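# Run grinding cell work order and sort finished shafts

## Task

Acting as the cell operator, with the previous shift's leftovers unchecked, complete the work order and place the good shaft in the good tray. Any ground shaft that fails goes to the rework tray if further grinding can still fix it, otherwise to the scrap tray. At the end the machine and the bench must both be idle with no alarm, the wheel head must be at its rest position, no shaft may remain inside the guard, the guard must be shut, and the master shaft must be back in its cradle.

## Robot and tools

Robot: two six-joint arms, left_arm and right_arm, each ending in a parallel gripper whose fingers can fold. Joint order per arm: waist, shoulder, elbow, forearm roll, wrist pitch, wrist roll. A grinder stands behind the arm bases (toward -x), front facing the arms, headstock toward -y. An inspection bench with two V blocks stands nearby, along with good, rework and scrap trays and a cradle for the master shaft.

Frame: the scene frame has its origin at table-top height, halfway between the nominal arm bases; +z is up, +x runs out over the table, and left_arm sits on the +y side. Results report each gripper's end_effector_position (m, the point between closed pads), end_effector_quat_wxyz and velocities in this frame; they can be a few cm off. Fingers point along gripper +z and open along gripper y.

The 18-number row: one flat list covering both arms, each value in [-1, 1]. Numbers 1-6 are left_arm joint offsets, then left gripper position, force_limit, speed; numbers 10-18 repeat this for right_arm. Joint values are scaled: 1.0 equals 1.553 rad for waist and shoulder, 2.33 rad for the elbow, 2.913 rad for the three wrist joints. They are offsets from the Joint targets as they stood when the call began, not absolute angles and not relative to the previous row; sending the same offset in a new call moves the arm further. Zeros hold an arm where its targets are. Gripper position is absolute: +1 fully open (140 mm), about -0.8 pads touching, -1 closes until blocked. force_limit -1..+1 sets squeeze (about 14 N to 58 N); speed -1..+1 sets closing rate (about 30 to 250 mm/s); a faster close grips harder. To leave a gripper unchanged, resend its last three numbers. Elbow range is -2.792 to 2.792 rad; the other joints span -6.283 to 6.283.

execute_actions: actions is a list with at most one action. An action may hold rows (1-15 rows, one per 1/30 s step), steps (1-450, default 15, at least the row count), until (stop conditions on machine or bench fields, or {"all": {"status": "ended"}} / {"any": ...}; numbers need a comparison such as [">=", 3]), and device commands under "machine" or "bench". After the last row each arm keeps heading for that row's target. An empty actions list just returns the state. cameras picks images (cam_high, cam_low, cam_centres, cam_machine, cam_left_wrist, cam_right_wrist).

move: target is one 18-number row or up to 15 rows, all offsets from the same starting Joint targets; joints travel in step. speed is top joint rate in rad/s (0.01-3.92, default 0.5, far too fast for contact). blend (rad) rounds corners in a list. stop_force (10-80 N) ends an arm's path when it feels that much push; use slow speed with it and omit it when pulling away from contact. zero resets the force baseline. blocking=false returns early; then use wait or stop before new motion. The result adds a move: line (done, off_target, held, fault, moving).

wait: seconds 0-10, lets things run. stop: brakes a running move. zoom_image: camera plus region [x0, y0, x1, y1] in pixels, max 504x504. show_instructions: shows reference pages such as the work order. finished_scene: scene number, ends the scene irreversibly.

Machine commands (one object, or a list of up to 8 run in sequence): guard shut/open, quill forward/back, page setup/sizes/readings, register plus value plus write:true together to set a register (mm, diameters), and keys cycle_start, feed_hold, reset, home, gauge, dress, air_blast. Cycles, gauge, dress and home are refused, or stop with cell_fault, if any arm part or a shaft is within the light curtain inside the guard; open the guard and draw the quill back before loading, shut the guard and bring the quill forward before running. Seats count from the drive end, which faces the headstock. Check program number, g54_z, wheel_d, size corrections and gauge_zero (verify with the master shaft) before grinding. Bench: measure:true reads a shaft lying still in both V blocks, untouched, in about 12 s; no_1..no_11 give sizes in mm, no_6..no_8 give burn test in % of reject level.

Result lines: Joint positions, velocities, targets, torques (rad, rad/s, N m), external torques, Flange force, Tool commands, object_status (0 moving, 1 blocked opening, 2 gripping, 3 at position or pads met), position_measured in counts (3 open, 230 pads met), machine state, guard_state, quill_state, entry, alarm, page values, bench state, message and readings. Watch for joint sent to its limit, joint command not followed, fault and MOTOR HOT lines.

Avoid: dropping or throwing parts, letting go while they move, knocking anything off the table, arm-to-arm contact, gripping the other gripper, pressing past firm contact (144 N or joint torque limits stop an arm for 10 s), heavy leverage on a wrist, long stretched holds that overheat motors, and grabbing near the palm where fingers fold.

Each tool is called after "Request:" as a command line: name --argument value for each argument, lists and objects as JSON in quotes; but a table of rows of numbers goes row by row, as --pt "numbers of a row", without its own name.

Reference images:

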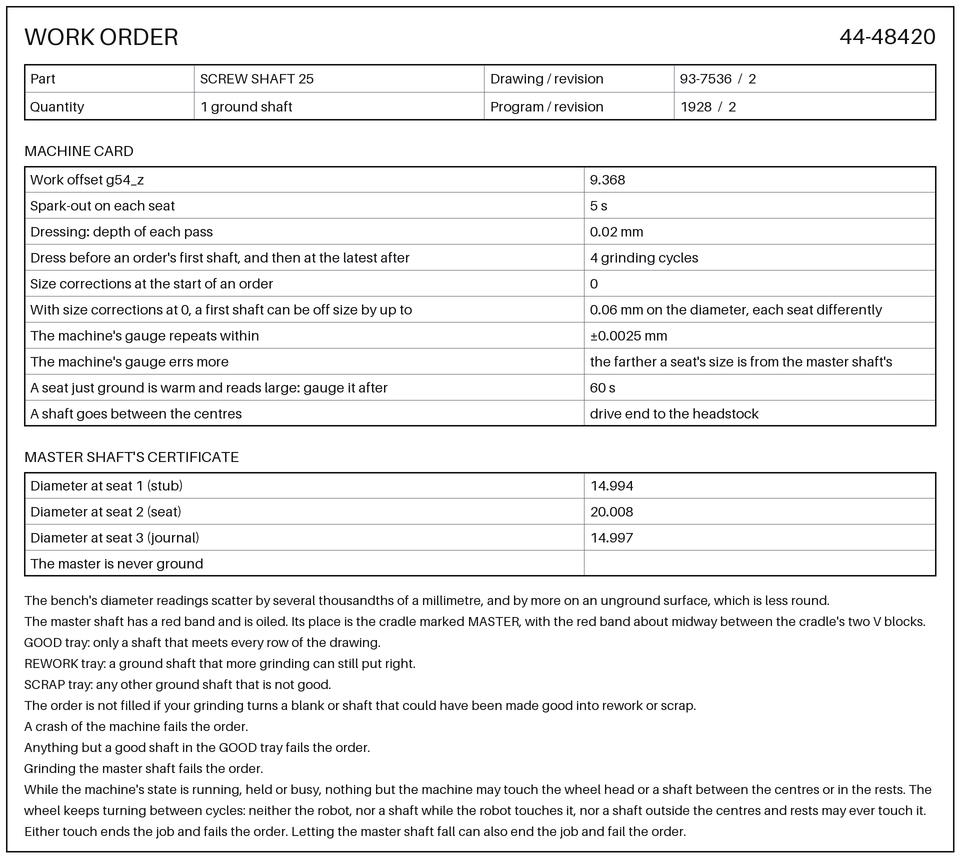

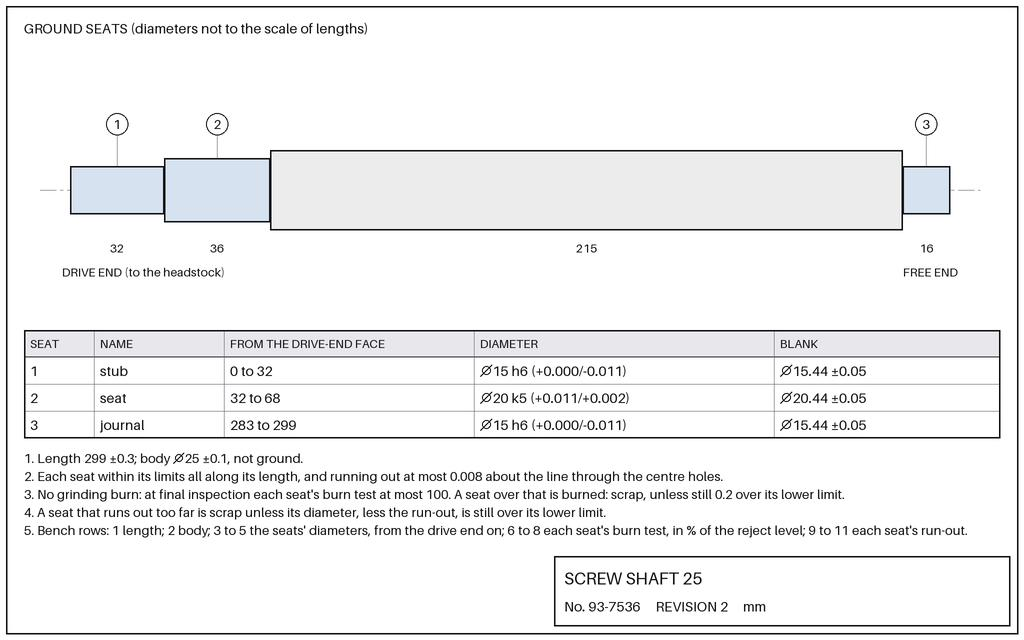

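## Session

Request:
execute_actions --actions '[{"machine":{"page":"setup"},"steps":2}]'

Request:
execute_actions --actions '[{"machine":{"page":"sizes"},"steps":2}]' --cameras '[]'

Request:
execute_actions --actions '[{"machine":{"page":"readings"},"steps":2}]' --cameras '[]'

Scene clock: 0.27 s.
left_arm: end_effector_position=(+0.3520, +0.5165, +0.3832) position_measured=3 object_status=3 end_effector_quat_wxyz=(-0.033, +0.999, -0.012, +0.019) | right_arm: end_effector_position=(+0.4402, -0.4537, +0.3833) position_measured=3 object_status=3 end_effector_quat_wxyz=(+0.000, -0.003, +1.000, +0.000)
Joint positions: left_arm=[-0.195 -0.211 1.886 0.073 1.442 1.383] | right_arm=[-3.002 0.193 -1.87 0 -1.464 1.711]
Joint velocities: within noise
Joint torques (N m): left_arm=[2.95 -19.85 -40.66 4.4 0.21 -0.09] | right_arm=[-0.21 22.66 38.08 -4.34 -0.67 0.09]
External joint torques (N m): left_arm=[-2.76 -0.51 -1.02 0.06 -0.33 0.08] | right_arm=[0.3 -0.55 4.47 -0.01 0.61 -0.09]
Flange force (N): left_arm=[-0.5 6.1 -1.6] | right_arm=[-7.0 0.9 -6.2]
Joint targets: left_arm=[-0.195 -0.211 1.886 0.073 1.442 1.383] | right_arm=[-3.002 0.193 -1.870 0.000 -1.464 1.711]
Tool commands: left_gripper/position=+1.0 left_gripper/force_limit=+1.0 left_gripper/speed=+1.0 right_gripper/position=+1.0 right_gripper/force_limit=+1.0 right_gripper/speed=+1.0
machine.setup: program=+1928 g54_z=+9.368 wheel_d=+274.316 sparkout_s=+5.0 dress_depth=+0.020 gauge_at=+1 gauge_zero=-0.084 program_revision=+2 since_dress=+0 stored1_number=+9000 stored1_revision=+1 stored2_number=+1928 stored2_revision=+2 stored3_number=+2322 stored3_revision=+6 stored4_number=+8628 stored4_revision=+4
machine: state=idle guard_state=shut guard_edge=clear quill_state=clamped guard_answer=taken quill_answer=taken page=setup entry=no_entry entries=0 alarm=no_alarm idle_s=3600 queue=done queue_left=0
bench: message=nothing_yet readings=0 no_1=0.000 no_2=0.000 no_3=0.000 no_4=0.000 no_5=0.000 no_6=0 no_7=0 no_8=0 no_9=0.000 no_10=0.000 no_11=0.000

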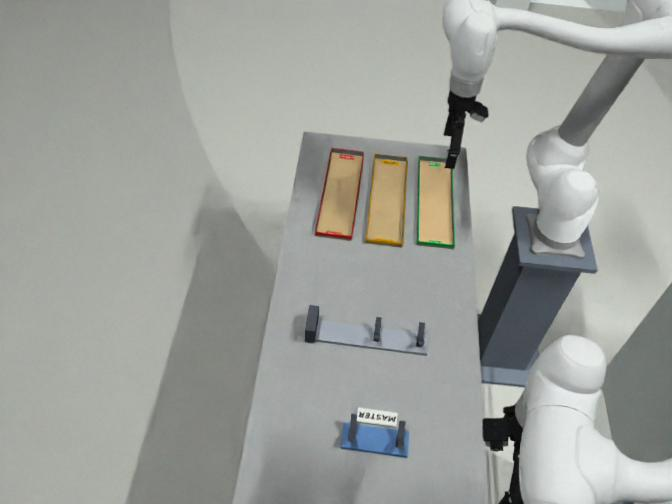

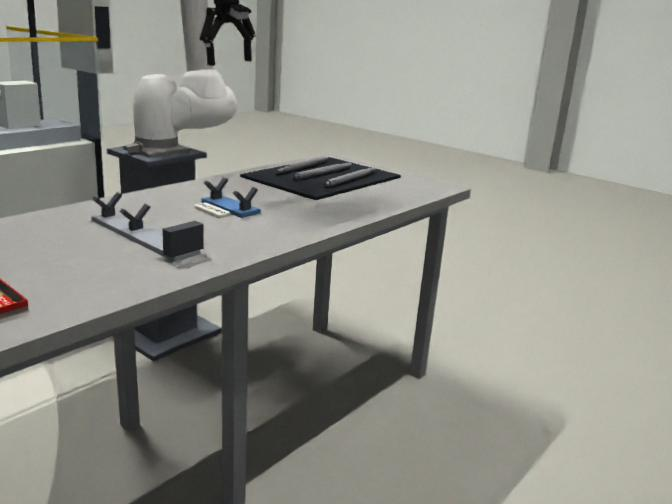

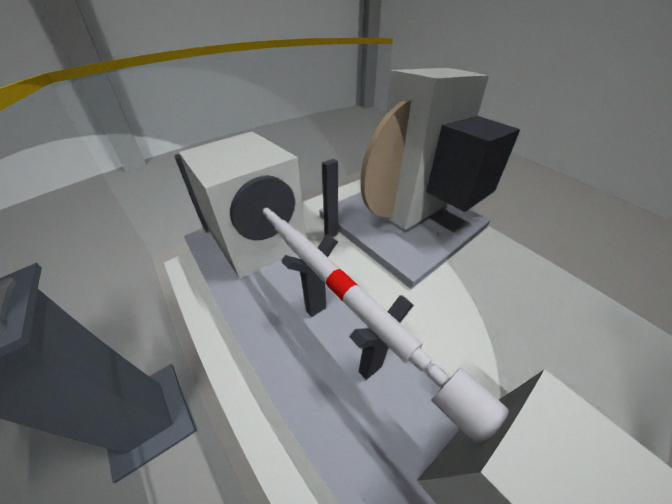

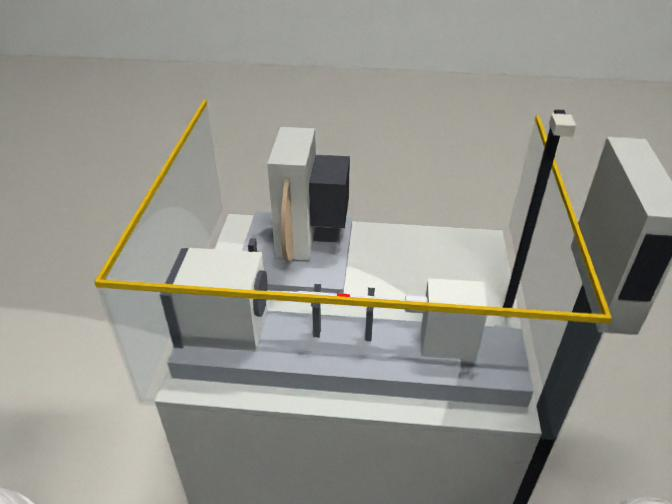

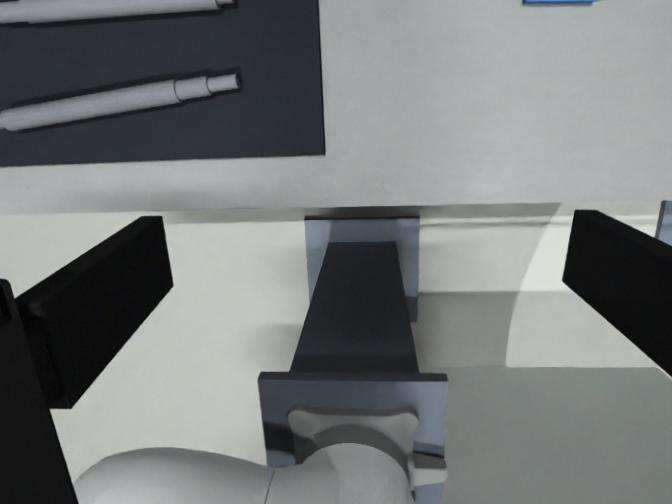

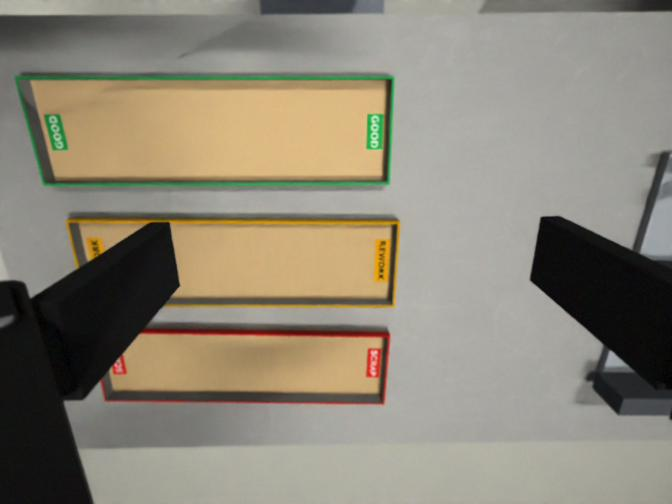

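Scene clock: 0.53 s.
left_arm: end_effector_position=(+0.3520, +0.5165, +0.3832) position_measured=3 object_status=3 end_effector_quat_wxyz=(-0.033, +0.999, -0.012, +0.019) | right_arm: end_effector_position=(+0.4402, -0.4537, +0.3833) position_measured=3 object_status=3 end_effector_quat_wxyz=(+0.000, -0.003, +1.000, +0.000)
Joint positions: left_arm=[-0.195 -0.211 1.886 0.073 1.442 1.383] | right_arm=[-3.002 0.193 -1.87 0 -1.464 1.711]
Joint velocities: within noise
Joint torques (N m): left_arm=[2.84 -19.93 -40.71 4.47 0.23 -0.09] | right_arm=[-0.09 22.22 38.02 -4.37 -0.59 0.05]
External joint torques (N m): left_arm=[-2.79 -0.35 -0.9 -0.02 -0.35 0.09] | right_arm=[0.15 0.09 4.62 0 0.54 -0.05]
Flange force (N): left_arm=[-0.4 6.2 -1.4] | right_arm=[-6.1 0.6 -6.7]
Joint targets: left_arm=[-0.195 -0.211 1.886 0.073 1.442 1.383] | right_arm=[-3.002 0.193 -1.870 0.000 -1.464 1.711]
Tool commands: left_gripper/position=+1.0 left_gripper/force_limit=+1.0 left_gripper/speed=+1.0 right_gripper/position=+1.0 right_gripper/force_limit=+1.0 right_gripper/speed=+1.0
machine.sizes: size_1=+0.000 size_2=+0.000 size_3=+0.000 aim_1=+14.995 aim_2=+20.006 aim_3=+14.995
machine: state=idle guard_state=shut guard_edge=clear quill_state=clamped guard_answer=taken quill_answer=taken page=sizes entry=no_entry entries=0 alarm=no_alarm idle_s=3601 queue=done queue_left=0
bench: message=nothing_yet readings=0 no_1=0.000 no_2=0.000 no_3=0.000 no_4=0.000 no_5=0.000 no_6=0 no_7=0 no_8=0 no_9=0.000 no_10=0.000 no_11=0.000
No camera images: "cameras" was empty.

Scene clock: 0.80 s.
left_arm: end_effector_position=(+0.3520, +0.5165, +0.3832) position_measured=3 object_status=3 end_effector_quat_wxyz=(-0.033, +0.999, -0.012, +0.019) | right_arm: end_effector_position=(+0.4402, -0.4537, +0.3833) position_measured=3 object_status=3 end_effector_quat_wxyz=(+0.000, -0.003, +1.000, +0.000)
Joint positions: left_arm=[-0.195 -0.211 1.886 0.073 1.442 1.383] | right_arm=[-3.002 0.193 -1.87 0 -1.464 1.711]
Joint velocities: within noise
Joint torques (N m): left_arm=[2.77 -19.94 -40.72 4.41 0.19 -0.08] | right_arm=[-0.07 22.5 38.17 -4.28 -0.7 0.06]
External joint torques (N m): left_arm=[-2.73 -0.41 -0.94 0.04 -0.31 0.08] | right_arm=[0.17 -0.37 4.42 -0.08 0.65 -0.06]
Flange force (N): left_arm=[-0.4 6.0 -1.5] | right_arm=[-6.7 0.7 -6.1]
Joint targets: left_arm=[-0.195 -0.211 1.886 0.073 1.442 1.383] | right_arm=[-3.002 0.193 -1.870 0.000 -1.464 1.711]
Tool commands: left_gripper/position=+1.0 left_gripper/force_limit=+1.0 left_gripper/speed=+1.0 right_gripper/position=+1.0 right_gripper/force_limit=+1.0 right_gripper/speed=+1.0
machine.readings: gauge_d=+0.000 gauge_d_1=+0.000 gauge_d_2=+0.000 gauge_d_3=+0.000 pos_x=+0.000 pos_z=+0.000 load_peak=+0.0 cycles=+0
machine: state=idle guard_state=shut guard_edge=clear quill_state=clamped guard_answer=taken quill_answer=taken page=readings entry=no_entry entries=0 alarm=no_alarm idle_s=3601 queue=done queue_left=0
bench: message=nothing_yet readings=0 no_1=0.000 no_2=0.000 no_3=0.000 no_4=0.000 no_5=0.000 no_6=0 no_7=0 no_8=0 no_9=0.000 no_10=0.000 no_11=0.000
No camera images: "cameras" was empty.

Request:
execute_actions --actions '[]' --cameras '["cam_centres","cam_left_wrist","cam_low","cam_high"]'

Request:
zoom_image --camera "cam_centres" --region '[230, 180, 480, 420]'

Request:
zoom_image --camera "cam_low" --region '[240, 140, 410, 220]'

Scene clock: 5.23 s.
left_arm: end_effector_position=(+0.3520, +0.5165, +0.3832) position_measured=3 object_status=3 end_effector_quat_wxyz=(-0.033, +0.999, -0.012, +0.019) | right_arm: end_effector_position=(+0.4402, -0.4537, +0.3833) position_measured=3 object_status=3 end_effector_quat_wxyz=(+0.000, -0.003, +1.000, +0.000)
Joint positions: left_arm=[-0.195 -0.211 1.886 0.073 1.442 1.383] | right_arm=[-3.002 0.193 -1.87 0 -1.464 1.711]
Joint velocities: within noise
Joint torques (N m): left_arm=[3.35 -19.67 -40.68 4.43 0.21 -0.06] | right_arm=[-0.47 22.52 38.06 -4.32 -0.62 0.11]
External joint torques (N m): left_arm=[-3.31 -0.73 -1.06 0.03 -0.32 0.06] | right_arm=[0.51 -0.01 4.64 -0.05 0.56 -0.11]
Flange force (N): left_arm=[-1.0 7.4 -1.8] | right_arm=[-6.2 1.3 -6.7]
Joint targets: left_arm=[-0.195 -0.211 1.886 0.073 1.442 1.383] | right_arm=[-3.002 0.193 -1.870 0.000 -1.464 1.711]
Tool commands: left_gripper/position=+1.0 left_gripper/force_limit=+1.0 left_gripper/speed=+1.0 right_gripper/position=+1.0 right_gripper/force_limit=+1.0 right_gripper/speed=+1.0
machine.readings: gauge_d=+0.000 gauge_d_1=+0.000 gauge_d_2=+0.000 gauge_d_3=+0.000 pos_x=+0.000 pos_z=+0.000 load_peak=+0.0 cycles=+0
machine: state=idle guard_state=shut guard_edge=clear quill_state=clamped guard_answer=taken quill_answer=taken page=readings entry=no_entry entries=0 alarm=no_alarm idle_s=3605 queue=done queue_left=0
bench: message=nothing_yet readings=0 no_1=0.000 no_2=0.000 no_3=0.000 no_4=0.000 no_5=0.000 no_6=0 no_7=0 no_8=0 no_9=0.000 no_10=0.000 no_11=0.000
Images, in order (width x height): cam_high 672x504, cam_low 672x504, cam_centres 672x504, cam_left_wrist 672x504.

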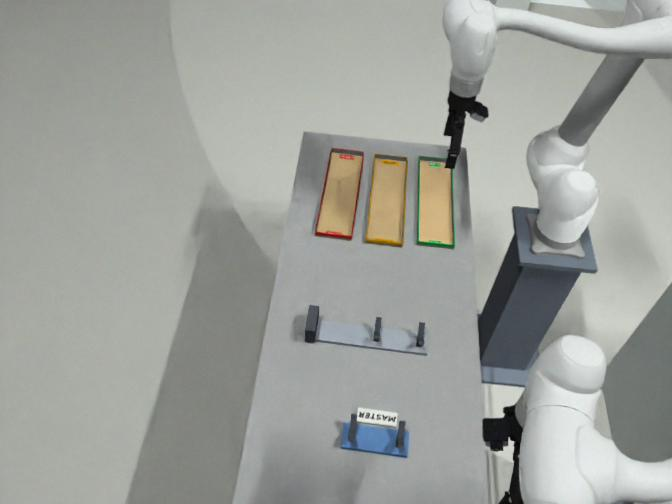

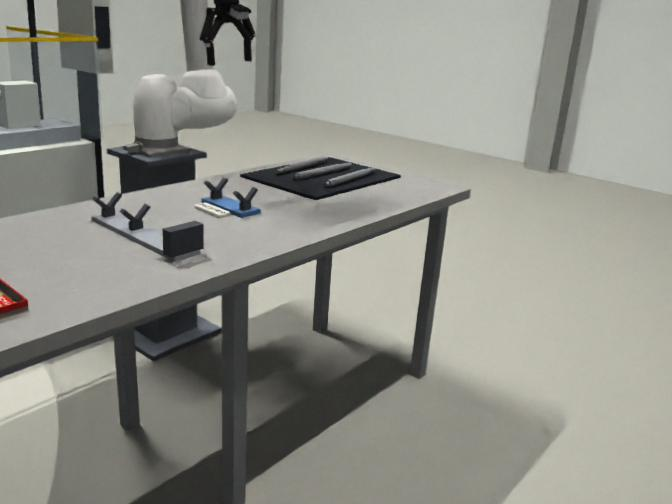

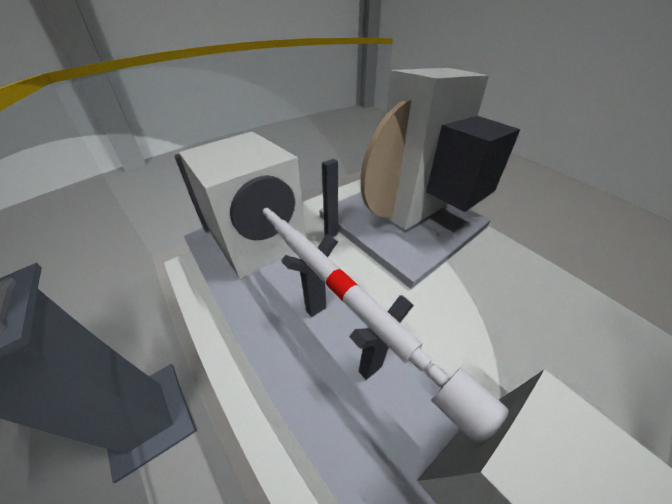

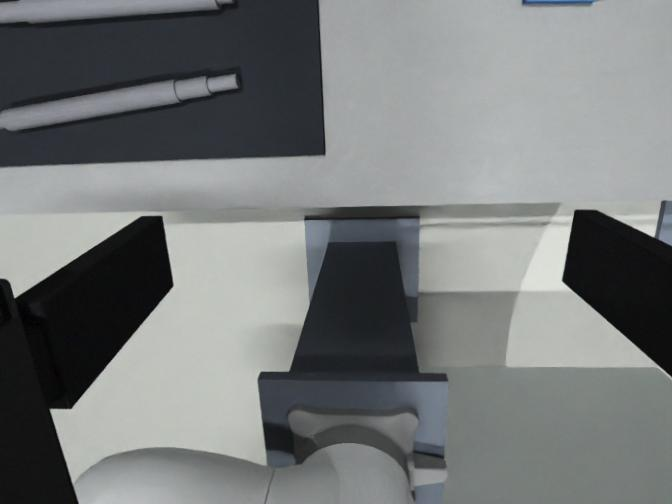

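Scaled by 2.016 from the camera's 672x504 image, which has a finer 960x720 frame.

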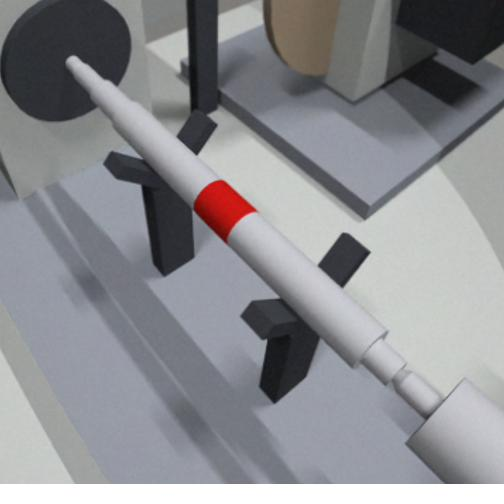

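Scaled by 2.965 from the camera's 672x504 image, which has a finer 960x720 frame.

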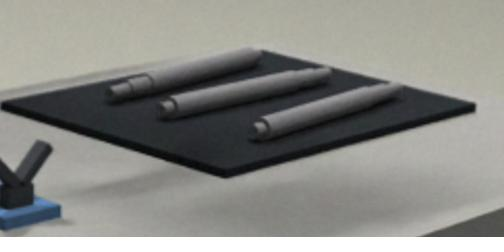

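Request:
execute_actions --actions '[{"machine":[{"register":"gauge_at","value":1,"write":true,"gauge":true},{"register":"gauge_at","value":2,"write":true,"gauge":true},{"register":"gauge_at","value":3,"write":true,"gauge":true}],"steps":450,"until":{"machine":{"queue":"done"}}}]' --cameras '[]'

Request:
execute_actions --actions '[{"machine":[{"register":"gauge_at","value":1,"write":true,"gauge":true},{"register":"gauge_at","value":2,"write":true,"gauge":true},{"register":"gauge_at","value":3,"write":true,"gauge":true}],"steps":450,"until":{"machine":{"queue":"done"}}}]' --cameras '[]'

Request:
execute_actions --actions '[{"machine":[{"register":"gauge_at","value":1,"write":true,"gauge":true},{"register":"gauge_at","value":2,"write":true,"gauge":true},{"register":"gauge_at","value":3,"write":true,"gauge":true}],"steps":450,"until":{"machine":{"queue":"done"}}}]' --cameras '[]'

Scene clock: 23.50 s.
left_arm: end_effector_position=(+0.3520, +0.5165, +0.3832) position_measured=3 object_status=3 end_effector_quat_wxyz=(-0.033, +0.999, -0.012, +0.019) | right_arm: end_effector_position=(+0.4402, -0.4537, +0.3833) position_measured=3 object_status=3 end_effector_quat_wxyz=(+0.000, -0.003, +1.000, +0.000)
Joint positions: left_arm=[-0.195 -0.211 1.886 0.073 1.442 1.383] | right_arm=[-3.002 0.193 -1.87 0 -1.464 1.711]
Joint velocities: within noise
Joint torques (N m): left_arm=[2.85 -20.15 -40.74 4.38 0.21 -0.04] | right_arm=[-0.13 22.6 38.09 -4.28 -0.67 0.06]
External joint torques (N m): left_arm=[-2.63 -0.19 -0.83 0.06 -0.32 0.04] | right_arm=[0.13 0.03 4.57 -0.09 0.61 -0.06]
Flange force (N): left_arm=[-0.2 6.0 -1.2] | right_arm=[-6.2 0.5 -6.5]
Joint targets: left_arm=[-0.195 -0.211 1.886 0.073 1.442 1.383] | right_arm=[-3.002 0.193 -1.870 0.000 -1.464 1.711]
Tool commands: left_gripper/position=+1.0 left_gripper/force_limit=+1.0 left_gripper/speed=+1.0 right_gripper/position=+1.0 right_gripper/force_limit=+1.0 right_gripper/speed=+1.0
machine.readings: gauge_d=+14.997 gauge_d_1=+14.993 gauge_d_2=+20.008 gauge_d_3=+14.997 pos_x=+0.000 pos_z=+0.000 load_peak=+0.0 cycles=+0
machine: state=idle guard_state=shut guard_edge=clear quill_state=clamped guard_answer=taken quill_answer=taken page=readings entry=taken entries=6 alarm=no_alarm idle_s=3623 queue=done queue_left=0
bench: message=nothing_yet readings=0 no_1=0.000 no_2=0.000 no_3=0.000 no_4=0.000 no_5=0.000 no_6=0 no_7=0 no_8=0 no_9=0.000 no_10=0.000 no_11=0.000
No camera images: "cameras" was empty.

Scene clock: 35.83 s.
left_arm: end_effector_position=(+0.3520, +0.5165, +0.3832) position_measured=3 object_status=3 end_effector_quat_wxyz=(-0.033, +0.999, -0.012, +0.019) | right_arm: end_effector_position=(+0.4402, -0.4537, +0.3833) position_measured=3 object_status=3 end_effector_quat_wxyz=(+0.000, -0.003, +1.000, +0.000)
Joint positions: left_arm=[-0.195 -0.211 1.886 0.073 1.442 1.383] | right_arm=[-3.002 0.193 -1.87 0 -1.464 1.711]
Joint velocities: within noise
Joint torques (N m): left_arm=[2.97 -19.86 -40.84 4.44 0.23 -0.08] | right_arm=[-0.71 22.56 37.99 -4.25 -0.66 0.08]
External joint torques (N m): left_arm=[-2.84 -0.58 -0.79 0.01 -0.34 0.08] | right_arm=[0.8 -0.36 4.64 -0.11 0.61 -0.08]
Flange force (N): left_arm=[-0.9 6.3 -1.3] | right_arm=[-6.7 2.0 -6.5]
Joint targets: left_arm=[-0.195 -0.211 1.886 0.073 1.442 1.383] | right_arm=[-3.002 0.193 -1.870 0.000 -1.464 1.711]
Tool commands: left_gripper/position=+1.0 left_gripper/force_limit=+1.0 left_gripper/speed=+1.0 right_gripper/position=+1.0 right_gripper/force_limit=+1.0 right_gripper/speed=+1.0
machine.readings: gauge_d=+14.997 gauge_d_1=+14.995 gauge_d_2=+20.008 gauge_d_3=+14.997 pos_x=+0.000 pos_z=+0.000 load_peak=+0.0 cycles=+0
machine: state=idle guard_state=shut guard_edge=clear quill_state=clamped guard_answer=taken quill_answer=taken page=readings entry=taken entries=12 alarm=no_alarm idle_s=3635 queue=done queue_left=0
bench: message=nothing_yet readings=0 no_1=0.000 no_2=0.000 no_3=0.000 no_4=0.000 no_5=0.000 no_6=0 no_7=0 no_8=0 no_9=0.000 no_10=0.000 no_11=0.000
No camera images: "cameras" was empty.

Scene clock: 48.17 s.
left_arm: end_effector_position=(+0.3520, +0.5165, +0.3832) position_measured=3 object_status=3 end_effector_quat_wxyz=(-0.033, +0.999, -0.012, +0.019) | right_arm: end_effector_position=(+0.4402, -0.4537, +0.3833) position_measured=3 object_status=3 end_effector_quat_wxyz=(+0.000, -0.003, +1.000, +0.000)
Joint positions: left_arm=[-0.195 -0.211 1.886 0.073 1.442 1.383] | right_arm=[-3.002 0.193 -1.87 0 -1.464 1.711]
Joint velocities: within noise
Joint torques (N m): left_arm=[2.99 -20.01 -40.66 4.48 0.22 0] | right_arm=[-0.17 22.42 38 -4.29 -0.64 0.09]
External joint torques (N m): left_arm=[-2.87 -0.3 -0.97 -0.02 -0.34 0] | right_arm=[0.2 0.12 4.68 -0.09 0.58 -0.09]
Flange force (N): left_arm=[-0.3 6.6 -1.5] | right_arm=[-6.2 0.6 -6.7]
Joint targets: left_arm=[-0.195 -0.211 1.886 0.073 1.442 1.383] | right_arm=[-3.002 0.193 -1.870 0.000 -1.464 1.711]
Tool commands: left_gripper/position=+1.0 left_gripper/force_limit=+1.0 left_gripper/speed=+1.0 right_gripper/position=+1.0 right_gripper/force_limit=+1.0 right_gripper/speed=+1.0
machine.readings: gauge_d=+14.997 gauge_d_1=+14.994 gauge_d_2=+20.007 gauge_d_3=+14.997 pos_x=+0.000 pos_z=+0.000 load_peak=+0.0 cycles=+0
machine: state=idle guard_state=shut guard_edge=clear quill_state=clamped guard_answer=taken quill_answer=taken page=readings entry=taken entries=18 alarm=no_alarm idle_s=3648 queue=done queue_left=0
bench: message=nothing_yet readings=0 no_1=0.000 no_2=0.000 no_3=0.000 no_4=0.000 no_5=0.000 no_6=0 no_7=0 no_8=0 no_9=0.000 no_10=0.000 no_11=0.000
No camera images: "cameras" was empty.

Request:
execute_actions --actions '[{"machine":{"guard":"open"},"steps":1}]' --cameras '[]'

Request:
move --target '[-0.88603,0.07534,-0.07082,-0.02506,0.02506,0.41778,0,1,-1,0,0,0,0,0,0,1,1,1]' --speed 0.7 --cameras '["cam_machine"]'

Scene clock: 76.23 s.
left_arm: end_effector_position=(+0.3520, +0.5165, +0.3832) position_measured=3 object_status=3 end_effector_quat_wxyz=(-0.033, +0.999, -0.012, +0.019) | right_arm: end_effector_position=(+0.4402, -0.4537, +0.3833) position_measured=3 object_status=3 end_effector_quat_wxyz=(+0.000, -0.003, +1.000, +0.000)
Joint positions: left_arm=[-0.195 -0.211 1.886 0.073 1.442 1.383] | right_arm=[-3.002 0.193 -1.87 0 -1.464 1.711]
Joint velocities: within noise
Joint torques (N m): left_arm=[2.59 -19.53 -40.73 4.44 0.21 -0.06] | right_arm=[-0.65 22.66 37.94 -4.28 -0.66 0.06]
External joint torques (N m): left_arm=[-2.39 -0.86 -0.89 0.02 -0.32 0.06] | right_arm=[0.69 -0.16 4.76 -0.09 0.6 -0.06]
Flange force (N): left_arm=[-1.1 5.2 -1.4] | right_arm=[-6.6 1.8 -6.8]
Joint targets: left_arm=[-0.195 -0.211 1.886 0.073 1.442 1.383] | right_arm=[-3.002 0.193 -1.870 0.000 -1.464 1.711]
Tool commands: left_gripper/position=+1.0 left_gripper/force_limit=+1.0 left_gripper/speed=+1.0 right_gripper/position=+1.0 right_gripper/force_limit=+1.0 right_gripper/speed=+1.0
machine.readings: gauge_d=+14.997 gauge_d_1=+14.994 gauge_d_2=+20.007 gauge_d_3=+14.997 pos_x=+0.000 pos_z=+0.000 load_peak=+0.0 cycles=+0
machine: state=idle guard_state=between guard_edge=clear quill_state=clamped guard_answer=taken quill_answer=taken page=readings entry=taken entries=18 alarm=no_alarm idle_s=3675 queue=running queue_left=0
bench: message=nothing_yet readings=0 no_1=0.000 no_2=0.000 no_3=0.000 no_4=0.000 no_5=0.000 no_6=0 no_7=0 no_8=0 no_9=0.000 no_10=0.000 no_11=0.000
No camera images: "cameras" was empty.

Scene clock: 79.07 s.
left_arm: end_effector_position=(-0.0554, +0.0469, +0.4200) position_measured=129 object_status=0 end_effector_quat_wxyz=(+0.000, -0.263, +0.965, +0.000) | right_arm: end_effector_position=(+0.4402, -0.4537, +0.3833) position_measured=3 object_status=3 end_effector_quat_wxyz=(+0.000, -0.003, +1.000, +0.000)
Joint positions: left_arm=[-1.571 -0.094 1.721 0 1.515 2.6] | right_arm=[-3.002 0.193 -1.87 0 -1.464 1.711]
Joint velocities: within noise
Joint torques (N m): left_arm=[3.09 -31.83 -40.76 4.18 0.32 -0.03] | right_arm=[0.2 22.32 38.12 -4.32 -0.63 0.06]
External joint torques (N m): left_arm=[-3.02 -0.43 -0.87 0.04 -0.34 0.03] | right_arm=[-0.16 0.19 4.55 -0.05 0.57 -0.06]
Flange force (N): left_arm=[5.4 2.5 -0.9] | right_arm=[-6.0 -0.1 -6.5]
Joint targets: left_arm=[-1.571 -0.094 1.721 0.000 1.515 2.600] | right_arm=[-3.002 0.193 -1.870 0.000 -1.464 1.711]
machine.readings: gauge_d=+14.997 gauge_d_1=+14.994 gauge_d_2=+20.007 gauge_d_3=+14.997 pos_x=+0.000 pos_z=+0.000 load_peak=+0.0 cycles=+0
machine: state=idle guard_state=open guard_edge=clear quill_state=clamped guard_answer=taken quill_answer=taken page=readings entry=taken entries=18 alarm=no_alarm idle_s=3678 queue=done queue_left=0
bench: message=nothing_yet readings=0 no_1=0.000 no_2=0.000 no_3=0.000 no_4=0.000 no_5=0.000 no_6=0 no_7=0 no_8=0 no_9=0.000 no_10=0.000 no_11=0.000
move: done
Images, in order (width x height): cam_machine 672x504.

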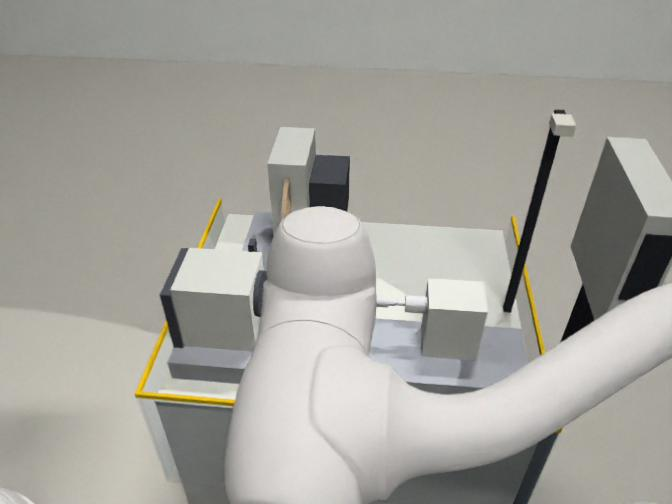

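Request:
execute_actions --actions '[{"machine":{"quill":"back"},"steps":1}]' --cameras '[]'

Request:
move --target '[-0.56014,0.27402,-0.19111,0,0.00663,0.42331,0,1,-1,0,0,0,0,0,0,1,1,1]' --speed 0.6 --cameras '["cam_centres","cam_left_wrist"]'

Scene clock: 84.40 s.
left_arm: end_effector_position=(-0.0554, +0.0469, +0.4199) position_measured=129 object_status=3 end_effector_quat_wxyz=(+0.000, -0.263, +0.965, +0.000) | right_arm: end_effector_position=(+0.4402, -0.4537, +0.3833) position_measured=3 object_status=3 end_effector_quat_wxyz=(+0.000, -0.003, +1.000, +0.000)
Joint positions: left_arm=[-1.571 -0.094 1.721 0 1.515 2.6] | right_arm=[-3.002 0.193 -1.87 0 -1.464 1.711]
Joint velocities: within noise
Joint torques (N m): left_arm=[2.98 -31.68 -40.65 4.16 0.33 -0.09] | right_arm=[-0.09 22.35 38.07 -4.34 -0.67 0.07]
External joint torques (N m): left_arm=[-3 -0.67 -0.99 0.06 -0.35 0.09] | right_arm=[0.09 0.33 4.64 -0.04 0.61 -0.07]
Flange force (N): left_arm=[5.2 2.6 -1.1] | right_arm=[-5.8 0.4 -6.6]
Joint targets: left_arm=[-1.571 -0.094 1.721 0.000 1.515 2.600] | right_arm=[-3.002 0.193 -1.870 0.000 -1.464 1.711]
Tool commands: left_gripper/position=+0.0 left_gripper/force_limit=+1.0 left_gripper/speed=-1.0 right_gripper/position=+1.0 right_gripper/force_limit=+1.0 right_gripper/speed=+1.0
machine.readings: gauge_d=+14.997 gauge_d_1=+0.000 gauge_d_2=+0.000 gauge_d_3=+0.000 pos_x=+0.000 pos_z=+0.000 load_peak=+0.0 cycles=+0
machine: state=idle guard_state=open guard_edge=clear quill_state=between guard_answer=taken quill_answer=taken page=readings entry=taken entries=18 alarm=no_alarm idle_s=3684 queue=running queue_left=0
bench: message=nothing_yet readings=0 no_1=0.000 no_2=0.000 no_3=0.000 no_4=0.000 no_5=0.000 no_6=0 no_7=0 no_8=0 no_9=0.000 no_10=0.000 no_11=0.000
No camera images: "cameras" was empty.

Scene clock: 86.90 s.
left_arm: end_effector_position=(-0.6491, +0.0355, +0.3999) position_measured=129 object_status=3 end_effector_quat_wxyz=(+0.000, +0.707, +0.707, +0.000) | right_arm: end_effector_position=(+0.4402, -0.4537, +0.3833) position_measured=3 object_status=3 end_effector_quat_wxyz=(+0.000, -0.003, +1.000, +0.000)
Joint positions: left_arm=[-2.442 0.332 1.276 0 1.534 3.833] | right_arm=[-3.002 0.193 -1.87 0 -1.464 1.711]
Joint velocities: within noise
Joint torques (N m): left_arm=[2.69 -74.19 -40.63 4.21 0.36 -0.03] | right_arm=[-0.44 22.68 38.12 -4.36 -0.65 0.07]
External joint torques (N m): left_arm=[-3.09 -0.98 -1.06 0.02 -0.34 0.03] | right_arm=[0.44 0.02 4.56 -0.01 0.59 -0.07]
Flange force (N): left_arm=[2.7 -3.0 -1.3] | right_arm=[-6.1 1.2 -6.5]
Joint targets: left_arm=[-2.442 0.332 1.276 0.000 1.534 3.833] | right_arm=[-3.002 0.193 -1.870 0.000 -1.464 1.711]
machine.readings: gauge_d=+14.997 gauge_d_1=+0.000 gauge_d_2=+0.000 gauge_d_3=+0.000 pos_x=+0.000 pos_z=+0.000 load_peak=+0.0 cycles=+0
machine: state=idle guard_state=open guard_edge=clear quill_state=back guard_answer=taken quill_answer=taken page=readings entry=taken entries=18 alarm=no_alarm idle_s=3686 queue=running queue_left=0
bench: message=nothing_yet readings=0 no_1=0.000 no_2=0.000 no_3=0.000 no_4=0.000 no_5=0.000 no_6=0 no_7=0 no_8=0 no_9=0.000 no_10=0.000 no_11=0.000
move: done
camera_calibration:
cam_left_wrist: T_world_to_cam=[[0.999899, -0.0110559, -0.0089803, 0.664786], [-0.00724762, -0.937678, 0.347429, -0.107845], [-0.0122618, -0.347329, -0.937663, 0.518395], [0, 0, 0, 1]] pos_world=[-0.659144, 0.08628, 0.529519]
Images, in order (width x height): cam_centres 672x504, cam_left_wrist 672x504.

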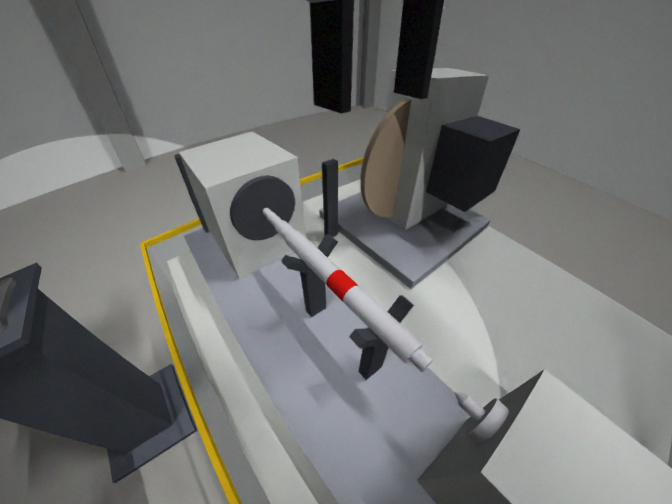

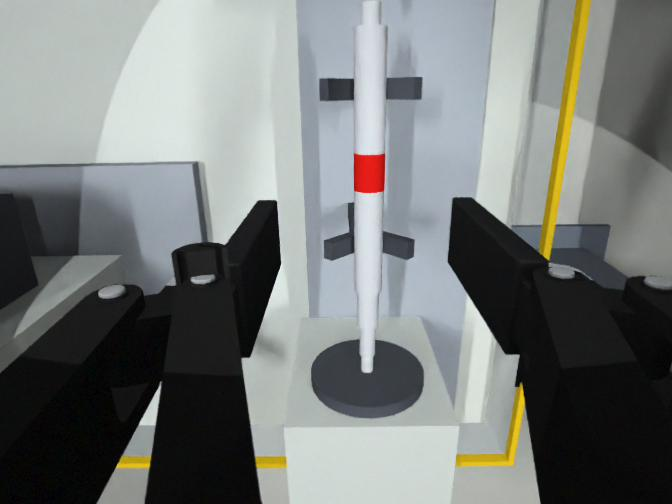

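Request:
move --pt "0.01138 -0.00484 0.00435 0 -0.0009 0.00606 0 1 -1 0 0 0 0 0 0 1 1 1" --pt "0.01138 0.02169 0.09715 0 -0.08927 0.00606 0 1 -1 0 0 0 0 0 0 1 1 1" --speed '[0.1,0.3]' --blend '[0.01,0]' --cameras '["cam_centres","cam_left_wrist"]'

Scene clock: 121.17 s.
left_arm: end_effector_position=(-0.6366, +0.0285, +0.2498) position_measured=129 object_status=3 end_effector_quat_wxyz=(+0.000, +0.707, +0.707, +0.000) | right_arm: end_effector_position=(+0.4402, -0.4537, +0.3833) position_measured=3 object_status=3 end_effector_quat_wxyz=(+0.000, -0.003, +1.000, +0.000)
Joint positions: left_arm=[-2.424 0.365 1.502 0 1.274 3.851] | right_arm=[-3.002 0.193 -1.87 0 -1.464 1.711]
Joint velocities: within noise
Joint torques (N m): left_arm=[2.36 -75.73 -38.53 4.05 0.37 -0.07] | right_arm=[-0.97 22.77 38.05 -4.32 -0.65 0.08]
External joint torques (N m): left_arm=[-2.73 -0.84 -1.32 0 -0.34 0.07] | right_arm=[1.02 -0.39 4.6 -0.04 0.6 -0.08]
Flange force (N): left_arm=[1.7 -3.3 -1.4] | right_arm=[-6.6 2.6 -6.4]
Joint targets: left_arm=[-2.424 0.365 1.502 0.000 1.274 3.851] | right_arm=[-3.002 0.193 -1.870 0.000 -1.464 1.711]
machine.readings: gauge_d=+14.997 gauge_d_1=+0.000 gauge_d_2=+0.000 gauge_d_3=+0.000 pos_x=+0.000 pos_z=+0.000 load_peak=+0.0 cycles=+0
machine: state=idle guard_state=open guard_edge=clear quill_state=back guard_answer=taken quill_answer=taken page=readings entry=taken entries=18 alarm=no_alarm idle_s=3720 queue=done queue_left=0
bench: message=nothing_yet readings=0 no_1=0.000 no_2=0.000 no_3=0.000 no_4=0.000 no_5=0.000 no_6=0 no_7=0 no_8=0 no_9=0.000 no_10=0.000 no_11=0.000
move: done; blend cut to 0.0088 rad at target 1
camera_calibration:
cam_left_wrist: T_world_to_cam=[[0.999898, -0.0111499, -0.00894615, 0.650856], [-0.00734877, -0.93771, 0.347342, -0.0621981], [-0.0122617, -0.347241, -0.937696, 0.375379], [0, 0, 0, 1]] pos_world=[-0.646644, 0.0792804, 0.379418]
Images, in order (width x height): cam_centres 672x504, cam_left_wrist 672x504.

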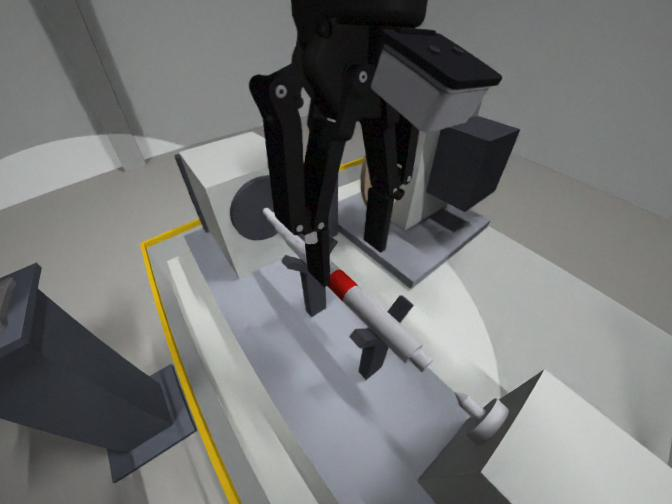

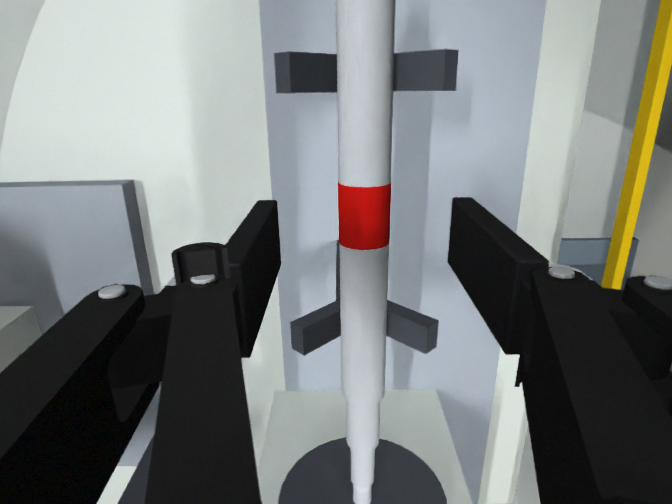

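Request:
move --target '[0.00322,0.02159,0.02236,0,-0.0294,0.00172,0,1,-1,0,0,0,0,0,0,1,1,1]' --speed 0.1 --cameras '["cam_centres","cam_left_wrist"]'

Scene clock: 131.93 s.
left_arm: end_effector_position=(-0.6366, +0.0236, +0.1969) position_measured=129 object_status=3 end_effector_quat_wxyz=(+0.000, +0.707, +0.707, +0.000) | right_arm: end_effector_position=(+0.4402, -0.4537, +0.3833) position_measured=3 object_status=3 end_effector_quat_wxyz=(+0.000, -0.003, +1.000, +0.000)
Joint positions: left_arm=[-2.419 0.399 1.554 0 1.189 3.856] | right_arm=[-3.002 0.193 -1.87 0 -1.464 1.711]
Joint velocities: within noise
Joint torques (N m): left_arm=[2.45 -77.48 -37.59 3.88 0.37 -0.08] | right_arm=[-0.38 22.85 38.01 -4.31 -0.67 0.08]
External joint torques (N m): left_arm=[-3.16 -0.96 -0.97 0.02 -0.34 0.08] | right_arm=[0.34 0.03 4.71 -0.07 0.6 -0.08]
Flange force (N): left_arm=[2.7 -3.0 -1.0] | right_arm=[-6.3 1.0 -6.7]
Joint targets: left_arm=[-2.419 0.399 1.554 0.000 1.189 3.856] | right_arm=[-3.002 0.193 -1.870 0.000 -1.464 1.711]
machine.readings: gauge_d=+14.997 gauge_d_1=+0.000 gauge_d_2=+0.000 gauge_d_3=+0.000 pos_x=+0.000 pos_z=+0.000 load_peak=+0.0 cycles=+0
machine: state=idle guard_state=open guard_edge=clear quill_state=back guard_answer=taken quill_answer=taken page=readings entry=taken entries=18 alarm=no_alarm idle_s=3731 queue=done queue_left=0
bench: message=nothing_yet readings=0 no_1=0.000 no_2=0.000 no_3=0.000 no_4=0.000 no_5=0.000 no_6=0 no_7=0 no_8=0 no_9=0.000 no_10=0.000 no_11=0.000
move: done
camera_calibration:
cam_left_wrist: T_world_to_cam=[[0.999898, -0.0111499, -0.00894615, 0.650327], [-0.00734877, -0.93771, 0.347342, -0.0483837], [-0.0122617, -0.347241, -0.937696, 0.32398], [0, 0, 0, 1]] pos_world=[-0.646644, 0.0743804, 0.326418]
Images, in order (width x height): cam_centres 672x504, cam_left_wrist 672x504.

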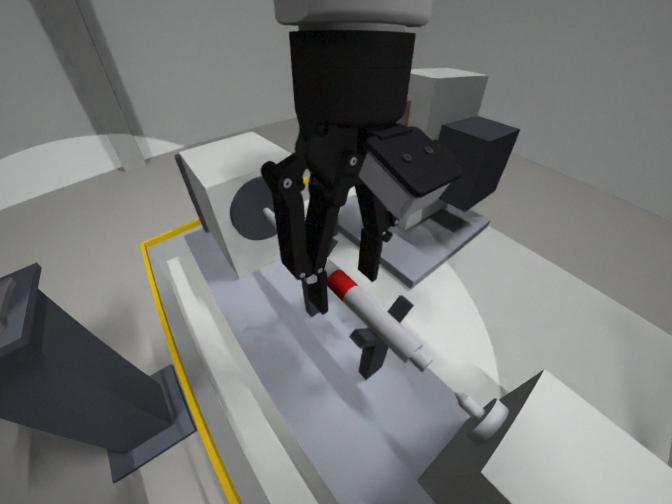

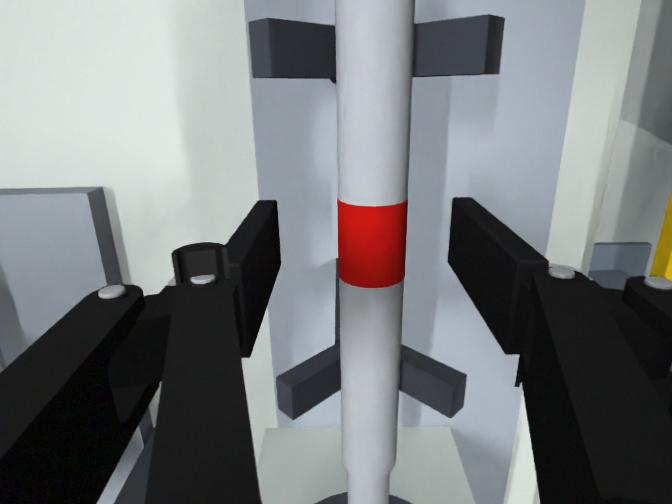

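Request:
move --target '[0.00116,-0.00142,0.00137,0,-0.00034,0.0006,0,1,-1,0,0,0,0,0,0,1,1,1]' --speed 0.1 --cameras '[]'

Request:
execute_actions --actions '[{"rows":[[0,0,0,0,0,0,-1,1,-1,0,0,0,0,0,0,1,1,1]],"steps":90}]' --cameras '["cam_left_wrist"]'

Scene clock: 138.13 s.
left_arm: end_effector_position=(-0.6345, +0.0235, +0.1969) position_measured=129 object_status=3 end_effector_quat_wxyz=(+0.000, +0.707, +0.707, +0.000) | right_arm: end_effector_position=(+0.4402, -0.4537, +0.3833) position_measured=3 object_status=3 end_effector_quat_wxyz=(+0.000, -0.003, +1.000, +0.000)
Joint positions: left_arm=[-2.417 0.397 1.557 0 1.188 3.857] | right_arm=[-3.002 0.193 -1.87 0 -1.464 1.711]
Joint velocities: within noise
Joint torques (N m): left_arm=[2.73 -77.35 -37.54 3.94 0.39 -0.09] | right_arm=[-0.89 22.6 37.99 -4.36 -0.7 0.08]
External joint torques (N m): left_arm=[-2.68 -1.02 -1 -0.02 -0.36 0.09] | right_arm=[0.94 -0.18 4.63 0 0.64 -0.08]
Flange force (N): left_arm=[2.3 -2.5 -1.1] | right_arm=[-6.4 2.3 -6.5]
Joint targets: left_arm=[-2.417 0.397 1.557 0.000 1.188 3.857] | right_arm=[-3.002 0.193 -1.870 0.000 -1.464 1.711]
machine.readings: gauge_d=+14.997 gauge_d_1=+0.000 gauge_d_2=+0.000 gauge_d_3=+0.000 pos_x=+0.000 pos_z=+0.000 load_peak=+0.0 cycles=+0
machine: state=idle guard_state=open guard_edge=clear quill_state=back guard_answer=taken quill_answer=taken page=readings entry=taken entries=18 alarm=no_alarm idle_s=3737 queue=done queue_left=0
bench: message=nothing_yet readings=0 no_1=0.000 no_2=0.000 no_3=0.000 no_4=0.000 no_5=0.000 no_6=0 no_7=0 no_8=0 no_9=0.000 no_10=0.000 no_11=0.000
move: done
No camera images: "cameras" was empty.

Scene clock: 141.33 s.
left_arm: end_effector_position=(-0.6345, +0.0235, +0.1969) position_measured=196 object_status=2 end_effector_quat_wxyz=(+0.000, +0.707, +0.707, +0.000) | right_arm: end_effector_position=(+0.4402, -0.4537, +0.3833) position_measured=3 object_status=3 end_effector_quat_wxyz=(+0.000, -0.003, +1.000, +0.000)
Joint positions: left_arm=[-2.417 0.397 1.557 0 1.188 3.857] | right_arm=[-3.002 0.193 -1.87 0 -1.464 1.711]
Joint velocities: within noise
Joint torques (N m): left_arm=[-2.18 -69.84 -38.36 1.98 -3.23 -0.13] | right_arm=[-0.15 22.52 38.19 -4.28 -0.64 0.05]
External joint torques (N m): left_arm=[1.88 -8.38 -0.21 1.94 3.25 0.13] | right_arm=[0.2 -0.19 4.42 -0.08 0.58 -0.05]
Flange force (N): left_arm=[4.8 8.9 -10.6] | right_arm=[-6.3 0.7 -6.2]
Joint targets: left_arm=[-2.417 0.397 1.557 0.000 1.188 3.857] | right_arm=[-3.002 0.193 -1.870 0.000 -1.464 1.711]
machine.readings: gauge_d=+14.997 gauge_d_1=+0.000 gauge_d_2=+0.000 gauge_d_3=+0.000 pos_x=+0.000 pos_z=+0.000 load_peak=+0.0 cycles=+0
machine: state=idle guard_state=open guard_edge=clear quill_state=back guard_answer=taken quill_answer=taken page=readings entry=taken entries=18 alarm=no_alarm idle_s=3740 queue=done queue_left=0
bench: message=nothing_yet readings=0 no_1=0.000 no_2=0.000 no_3=0.000 no_4=0.000 no_5=0.000 no_6=0 no_7=0 no_8=0 no_9=0.000 no_10=0.000 no_11=0.000
camera_calibration:
cam_left_wrist: T_world_to_cam=[[0.9999, -0.0110212, -0.00888775, 0.648201], [-0.00724831, -0.937711, 0.347341, -0.0483377], [-0.0121622, -0.347241, -0.937697, 0.324164], [0, 0, 0, 1]] pos_world=[-0.644543, 0.0743803, 0.326518]
Images, in order (width x height): cam_left_wrist 672x504.

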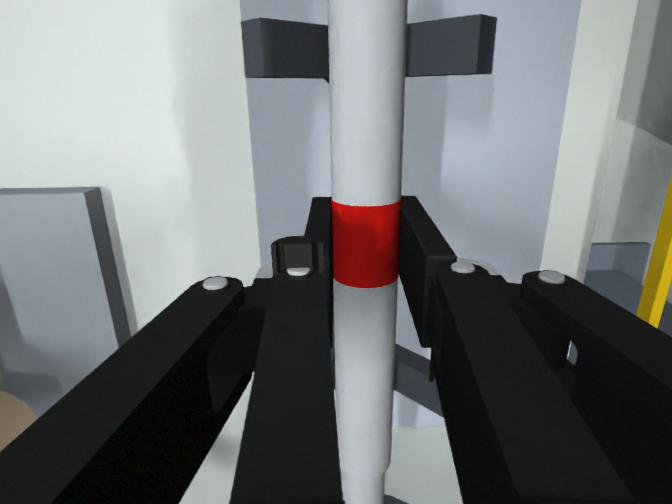

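Request:
move --pt "0 -0.00042 -0.00045 0 0.00058 0 -1 1 -1 0 0 0 0 0 0 1 1 1" --pt "-0.00884 -0.00918 0.00809 0 -0.00157 -0.00471 -1 1 -1 0 0 0 0 0 0 1 1 1" --pt "-0.00884 -0.05429 -0.12474 0 0.12872 -0.00471 -1 1 -1 0 0 0 0 0 0 1 1 1" --pt "0.54475 -0.31616 0.07039 0 0.11226 -0.43151 -1 1 -1 0 0 0 0 0 0 1 1 1" --speed '[0.02,0.03,0.25,0.6]' --cameras '["cam_left_wrist","cam_machine"]'

Scene clock: 154.33 s.
left_arm: end_effector_position=(-0.0551, +0.0470, +0.4199) position_measured=196 object_status=2 end_effector_quat_wxyz=(+0.000, -0.263, +0.965, +0.000) | right_arm: end_effector_position=(+0.4402, -0.4537, +0.3833) position_measured=3 object_status=3 end_effector_quat_wxyz=(+0.000, -0.003, +1.000, +0.000)
Joint positions: left_arm=[-1.571 -0.094 1.721 0 1.515 2.6] | right_arm=[-3.002 0.193 -1.87 0 -1.464 1.711]
Joint velocities: within noise
Joint torques (N m): left_arm=[4.14 -36.42 -46.08 4.33 0.44 -0.11] | right_arm=[-0.41 22.46 38.12 -4.31 -0.64 0.09]
External joint torques (N m): left_arm=[-4.04 3.93 4.29 -0.08 -0.46 0.11] | right_arm=[0.42 0.15 4.54 -0.05 0.58 -0.09]
Flange force (N): left_arm=[6.8 3.9 8.5] | right_arm=[-5.9 1.1 -6.5]
Joint targets: left_arm=[-1.571 -0.094 1.721 0.000 1.515 2.600] | right_arm=[-3.002 0.193 -1.870 0.000 -1.464 1.711]
machine.readings: gauge_d=+14.997 gauge_d_1=+0.000 gauge_d_2=+0.000 gauge_d_3=+0.000 pos_x=+0.000 pos_z=+0.000 load_peak=+0.0 cycles=+0
machine: state=idle guard_state=open guard_edge=clear quill_state=back guard_answer=taken quill_answer=taken page=readings entry=taken entries=18 alarm=no_alarm idle_s=3753 queue=done queue_left=0
bench: message=nothing_yet readings=0 no_1=0.000 no_2=0.000 no_3=0.000 no_4=0.000 no_5=0.000 no_6=0 no_7=0 no_8=0 no_9=0.000 no_10=0.000 no_11=0.000
move: done
camera_calibration:
cam_left_wrist: T_world_to_cam=[[-0.497903, 0.867186, -0.00901096, -0.0526624], [0.811628, 0.469614, 0.347452, -0.120667], [0.305537, 0.165684, -0.937654, 0.541849], [0, 0, 0, 1]] pos_world=[-0.0938389, 0.0125595, 0.549519]
Images, in order (width x height): cam_machine 672x504, cam_left_wrist 672x504.

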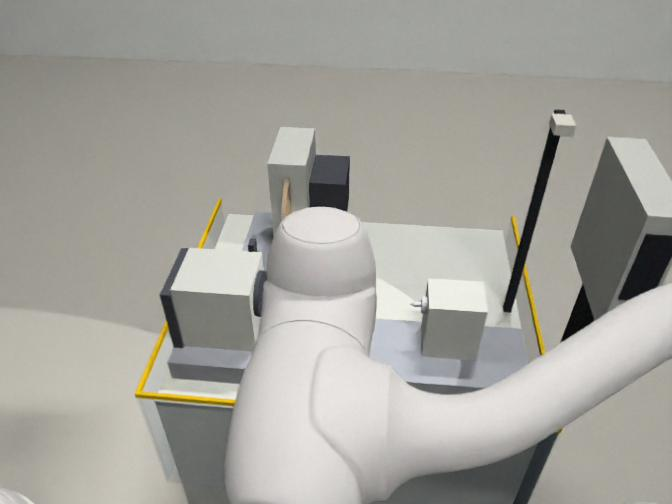

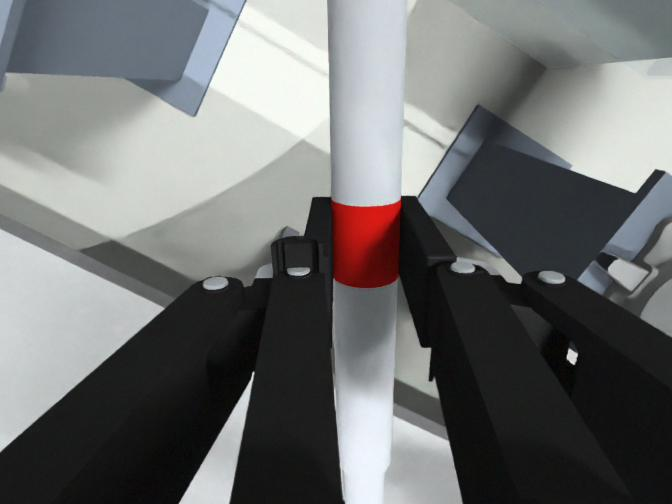

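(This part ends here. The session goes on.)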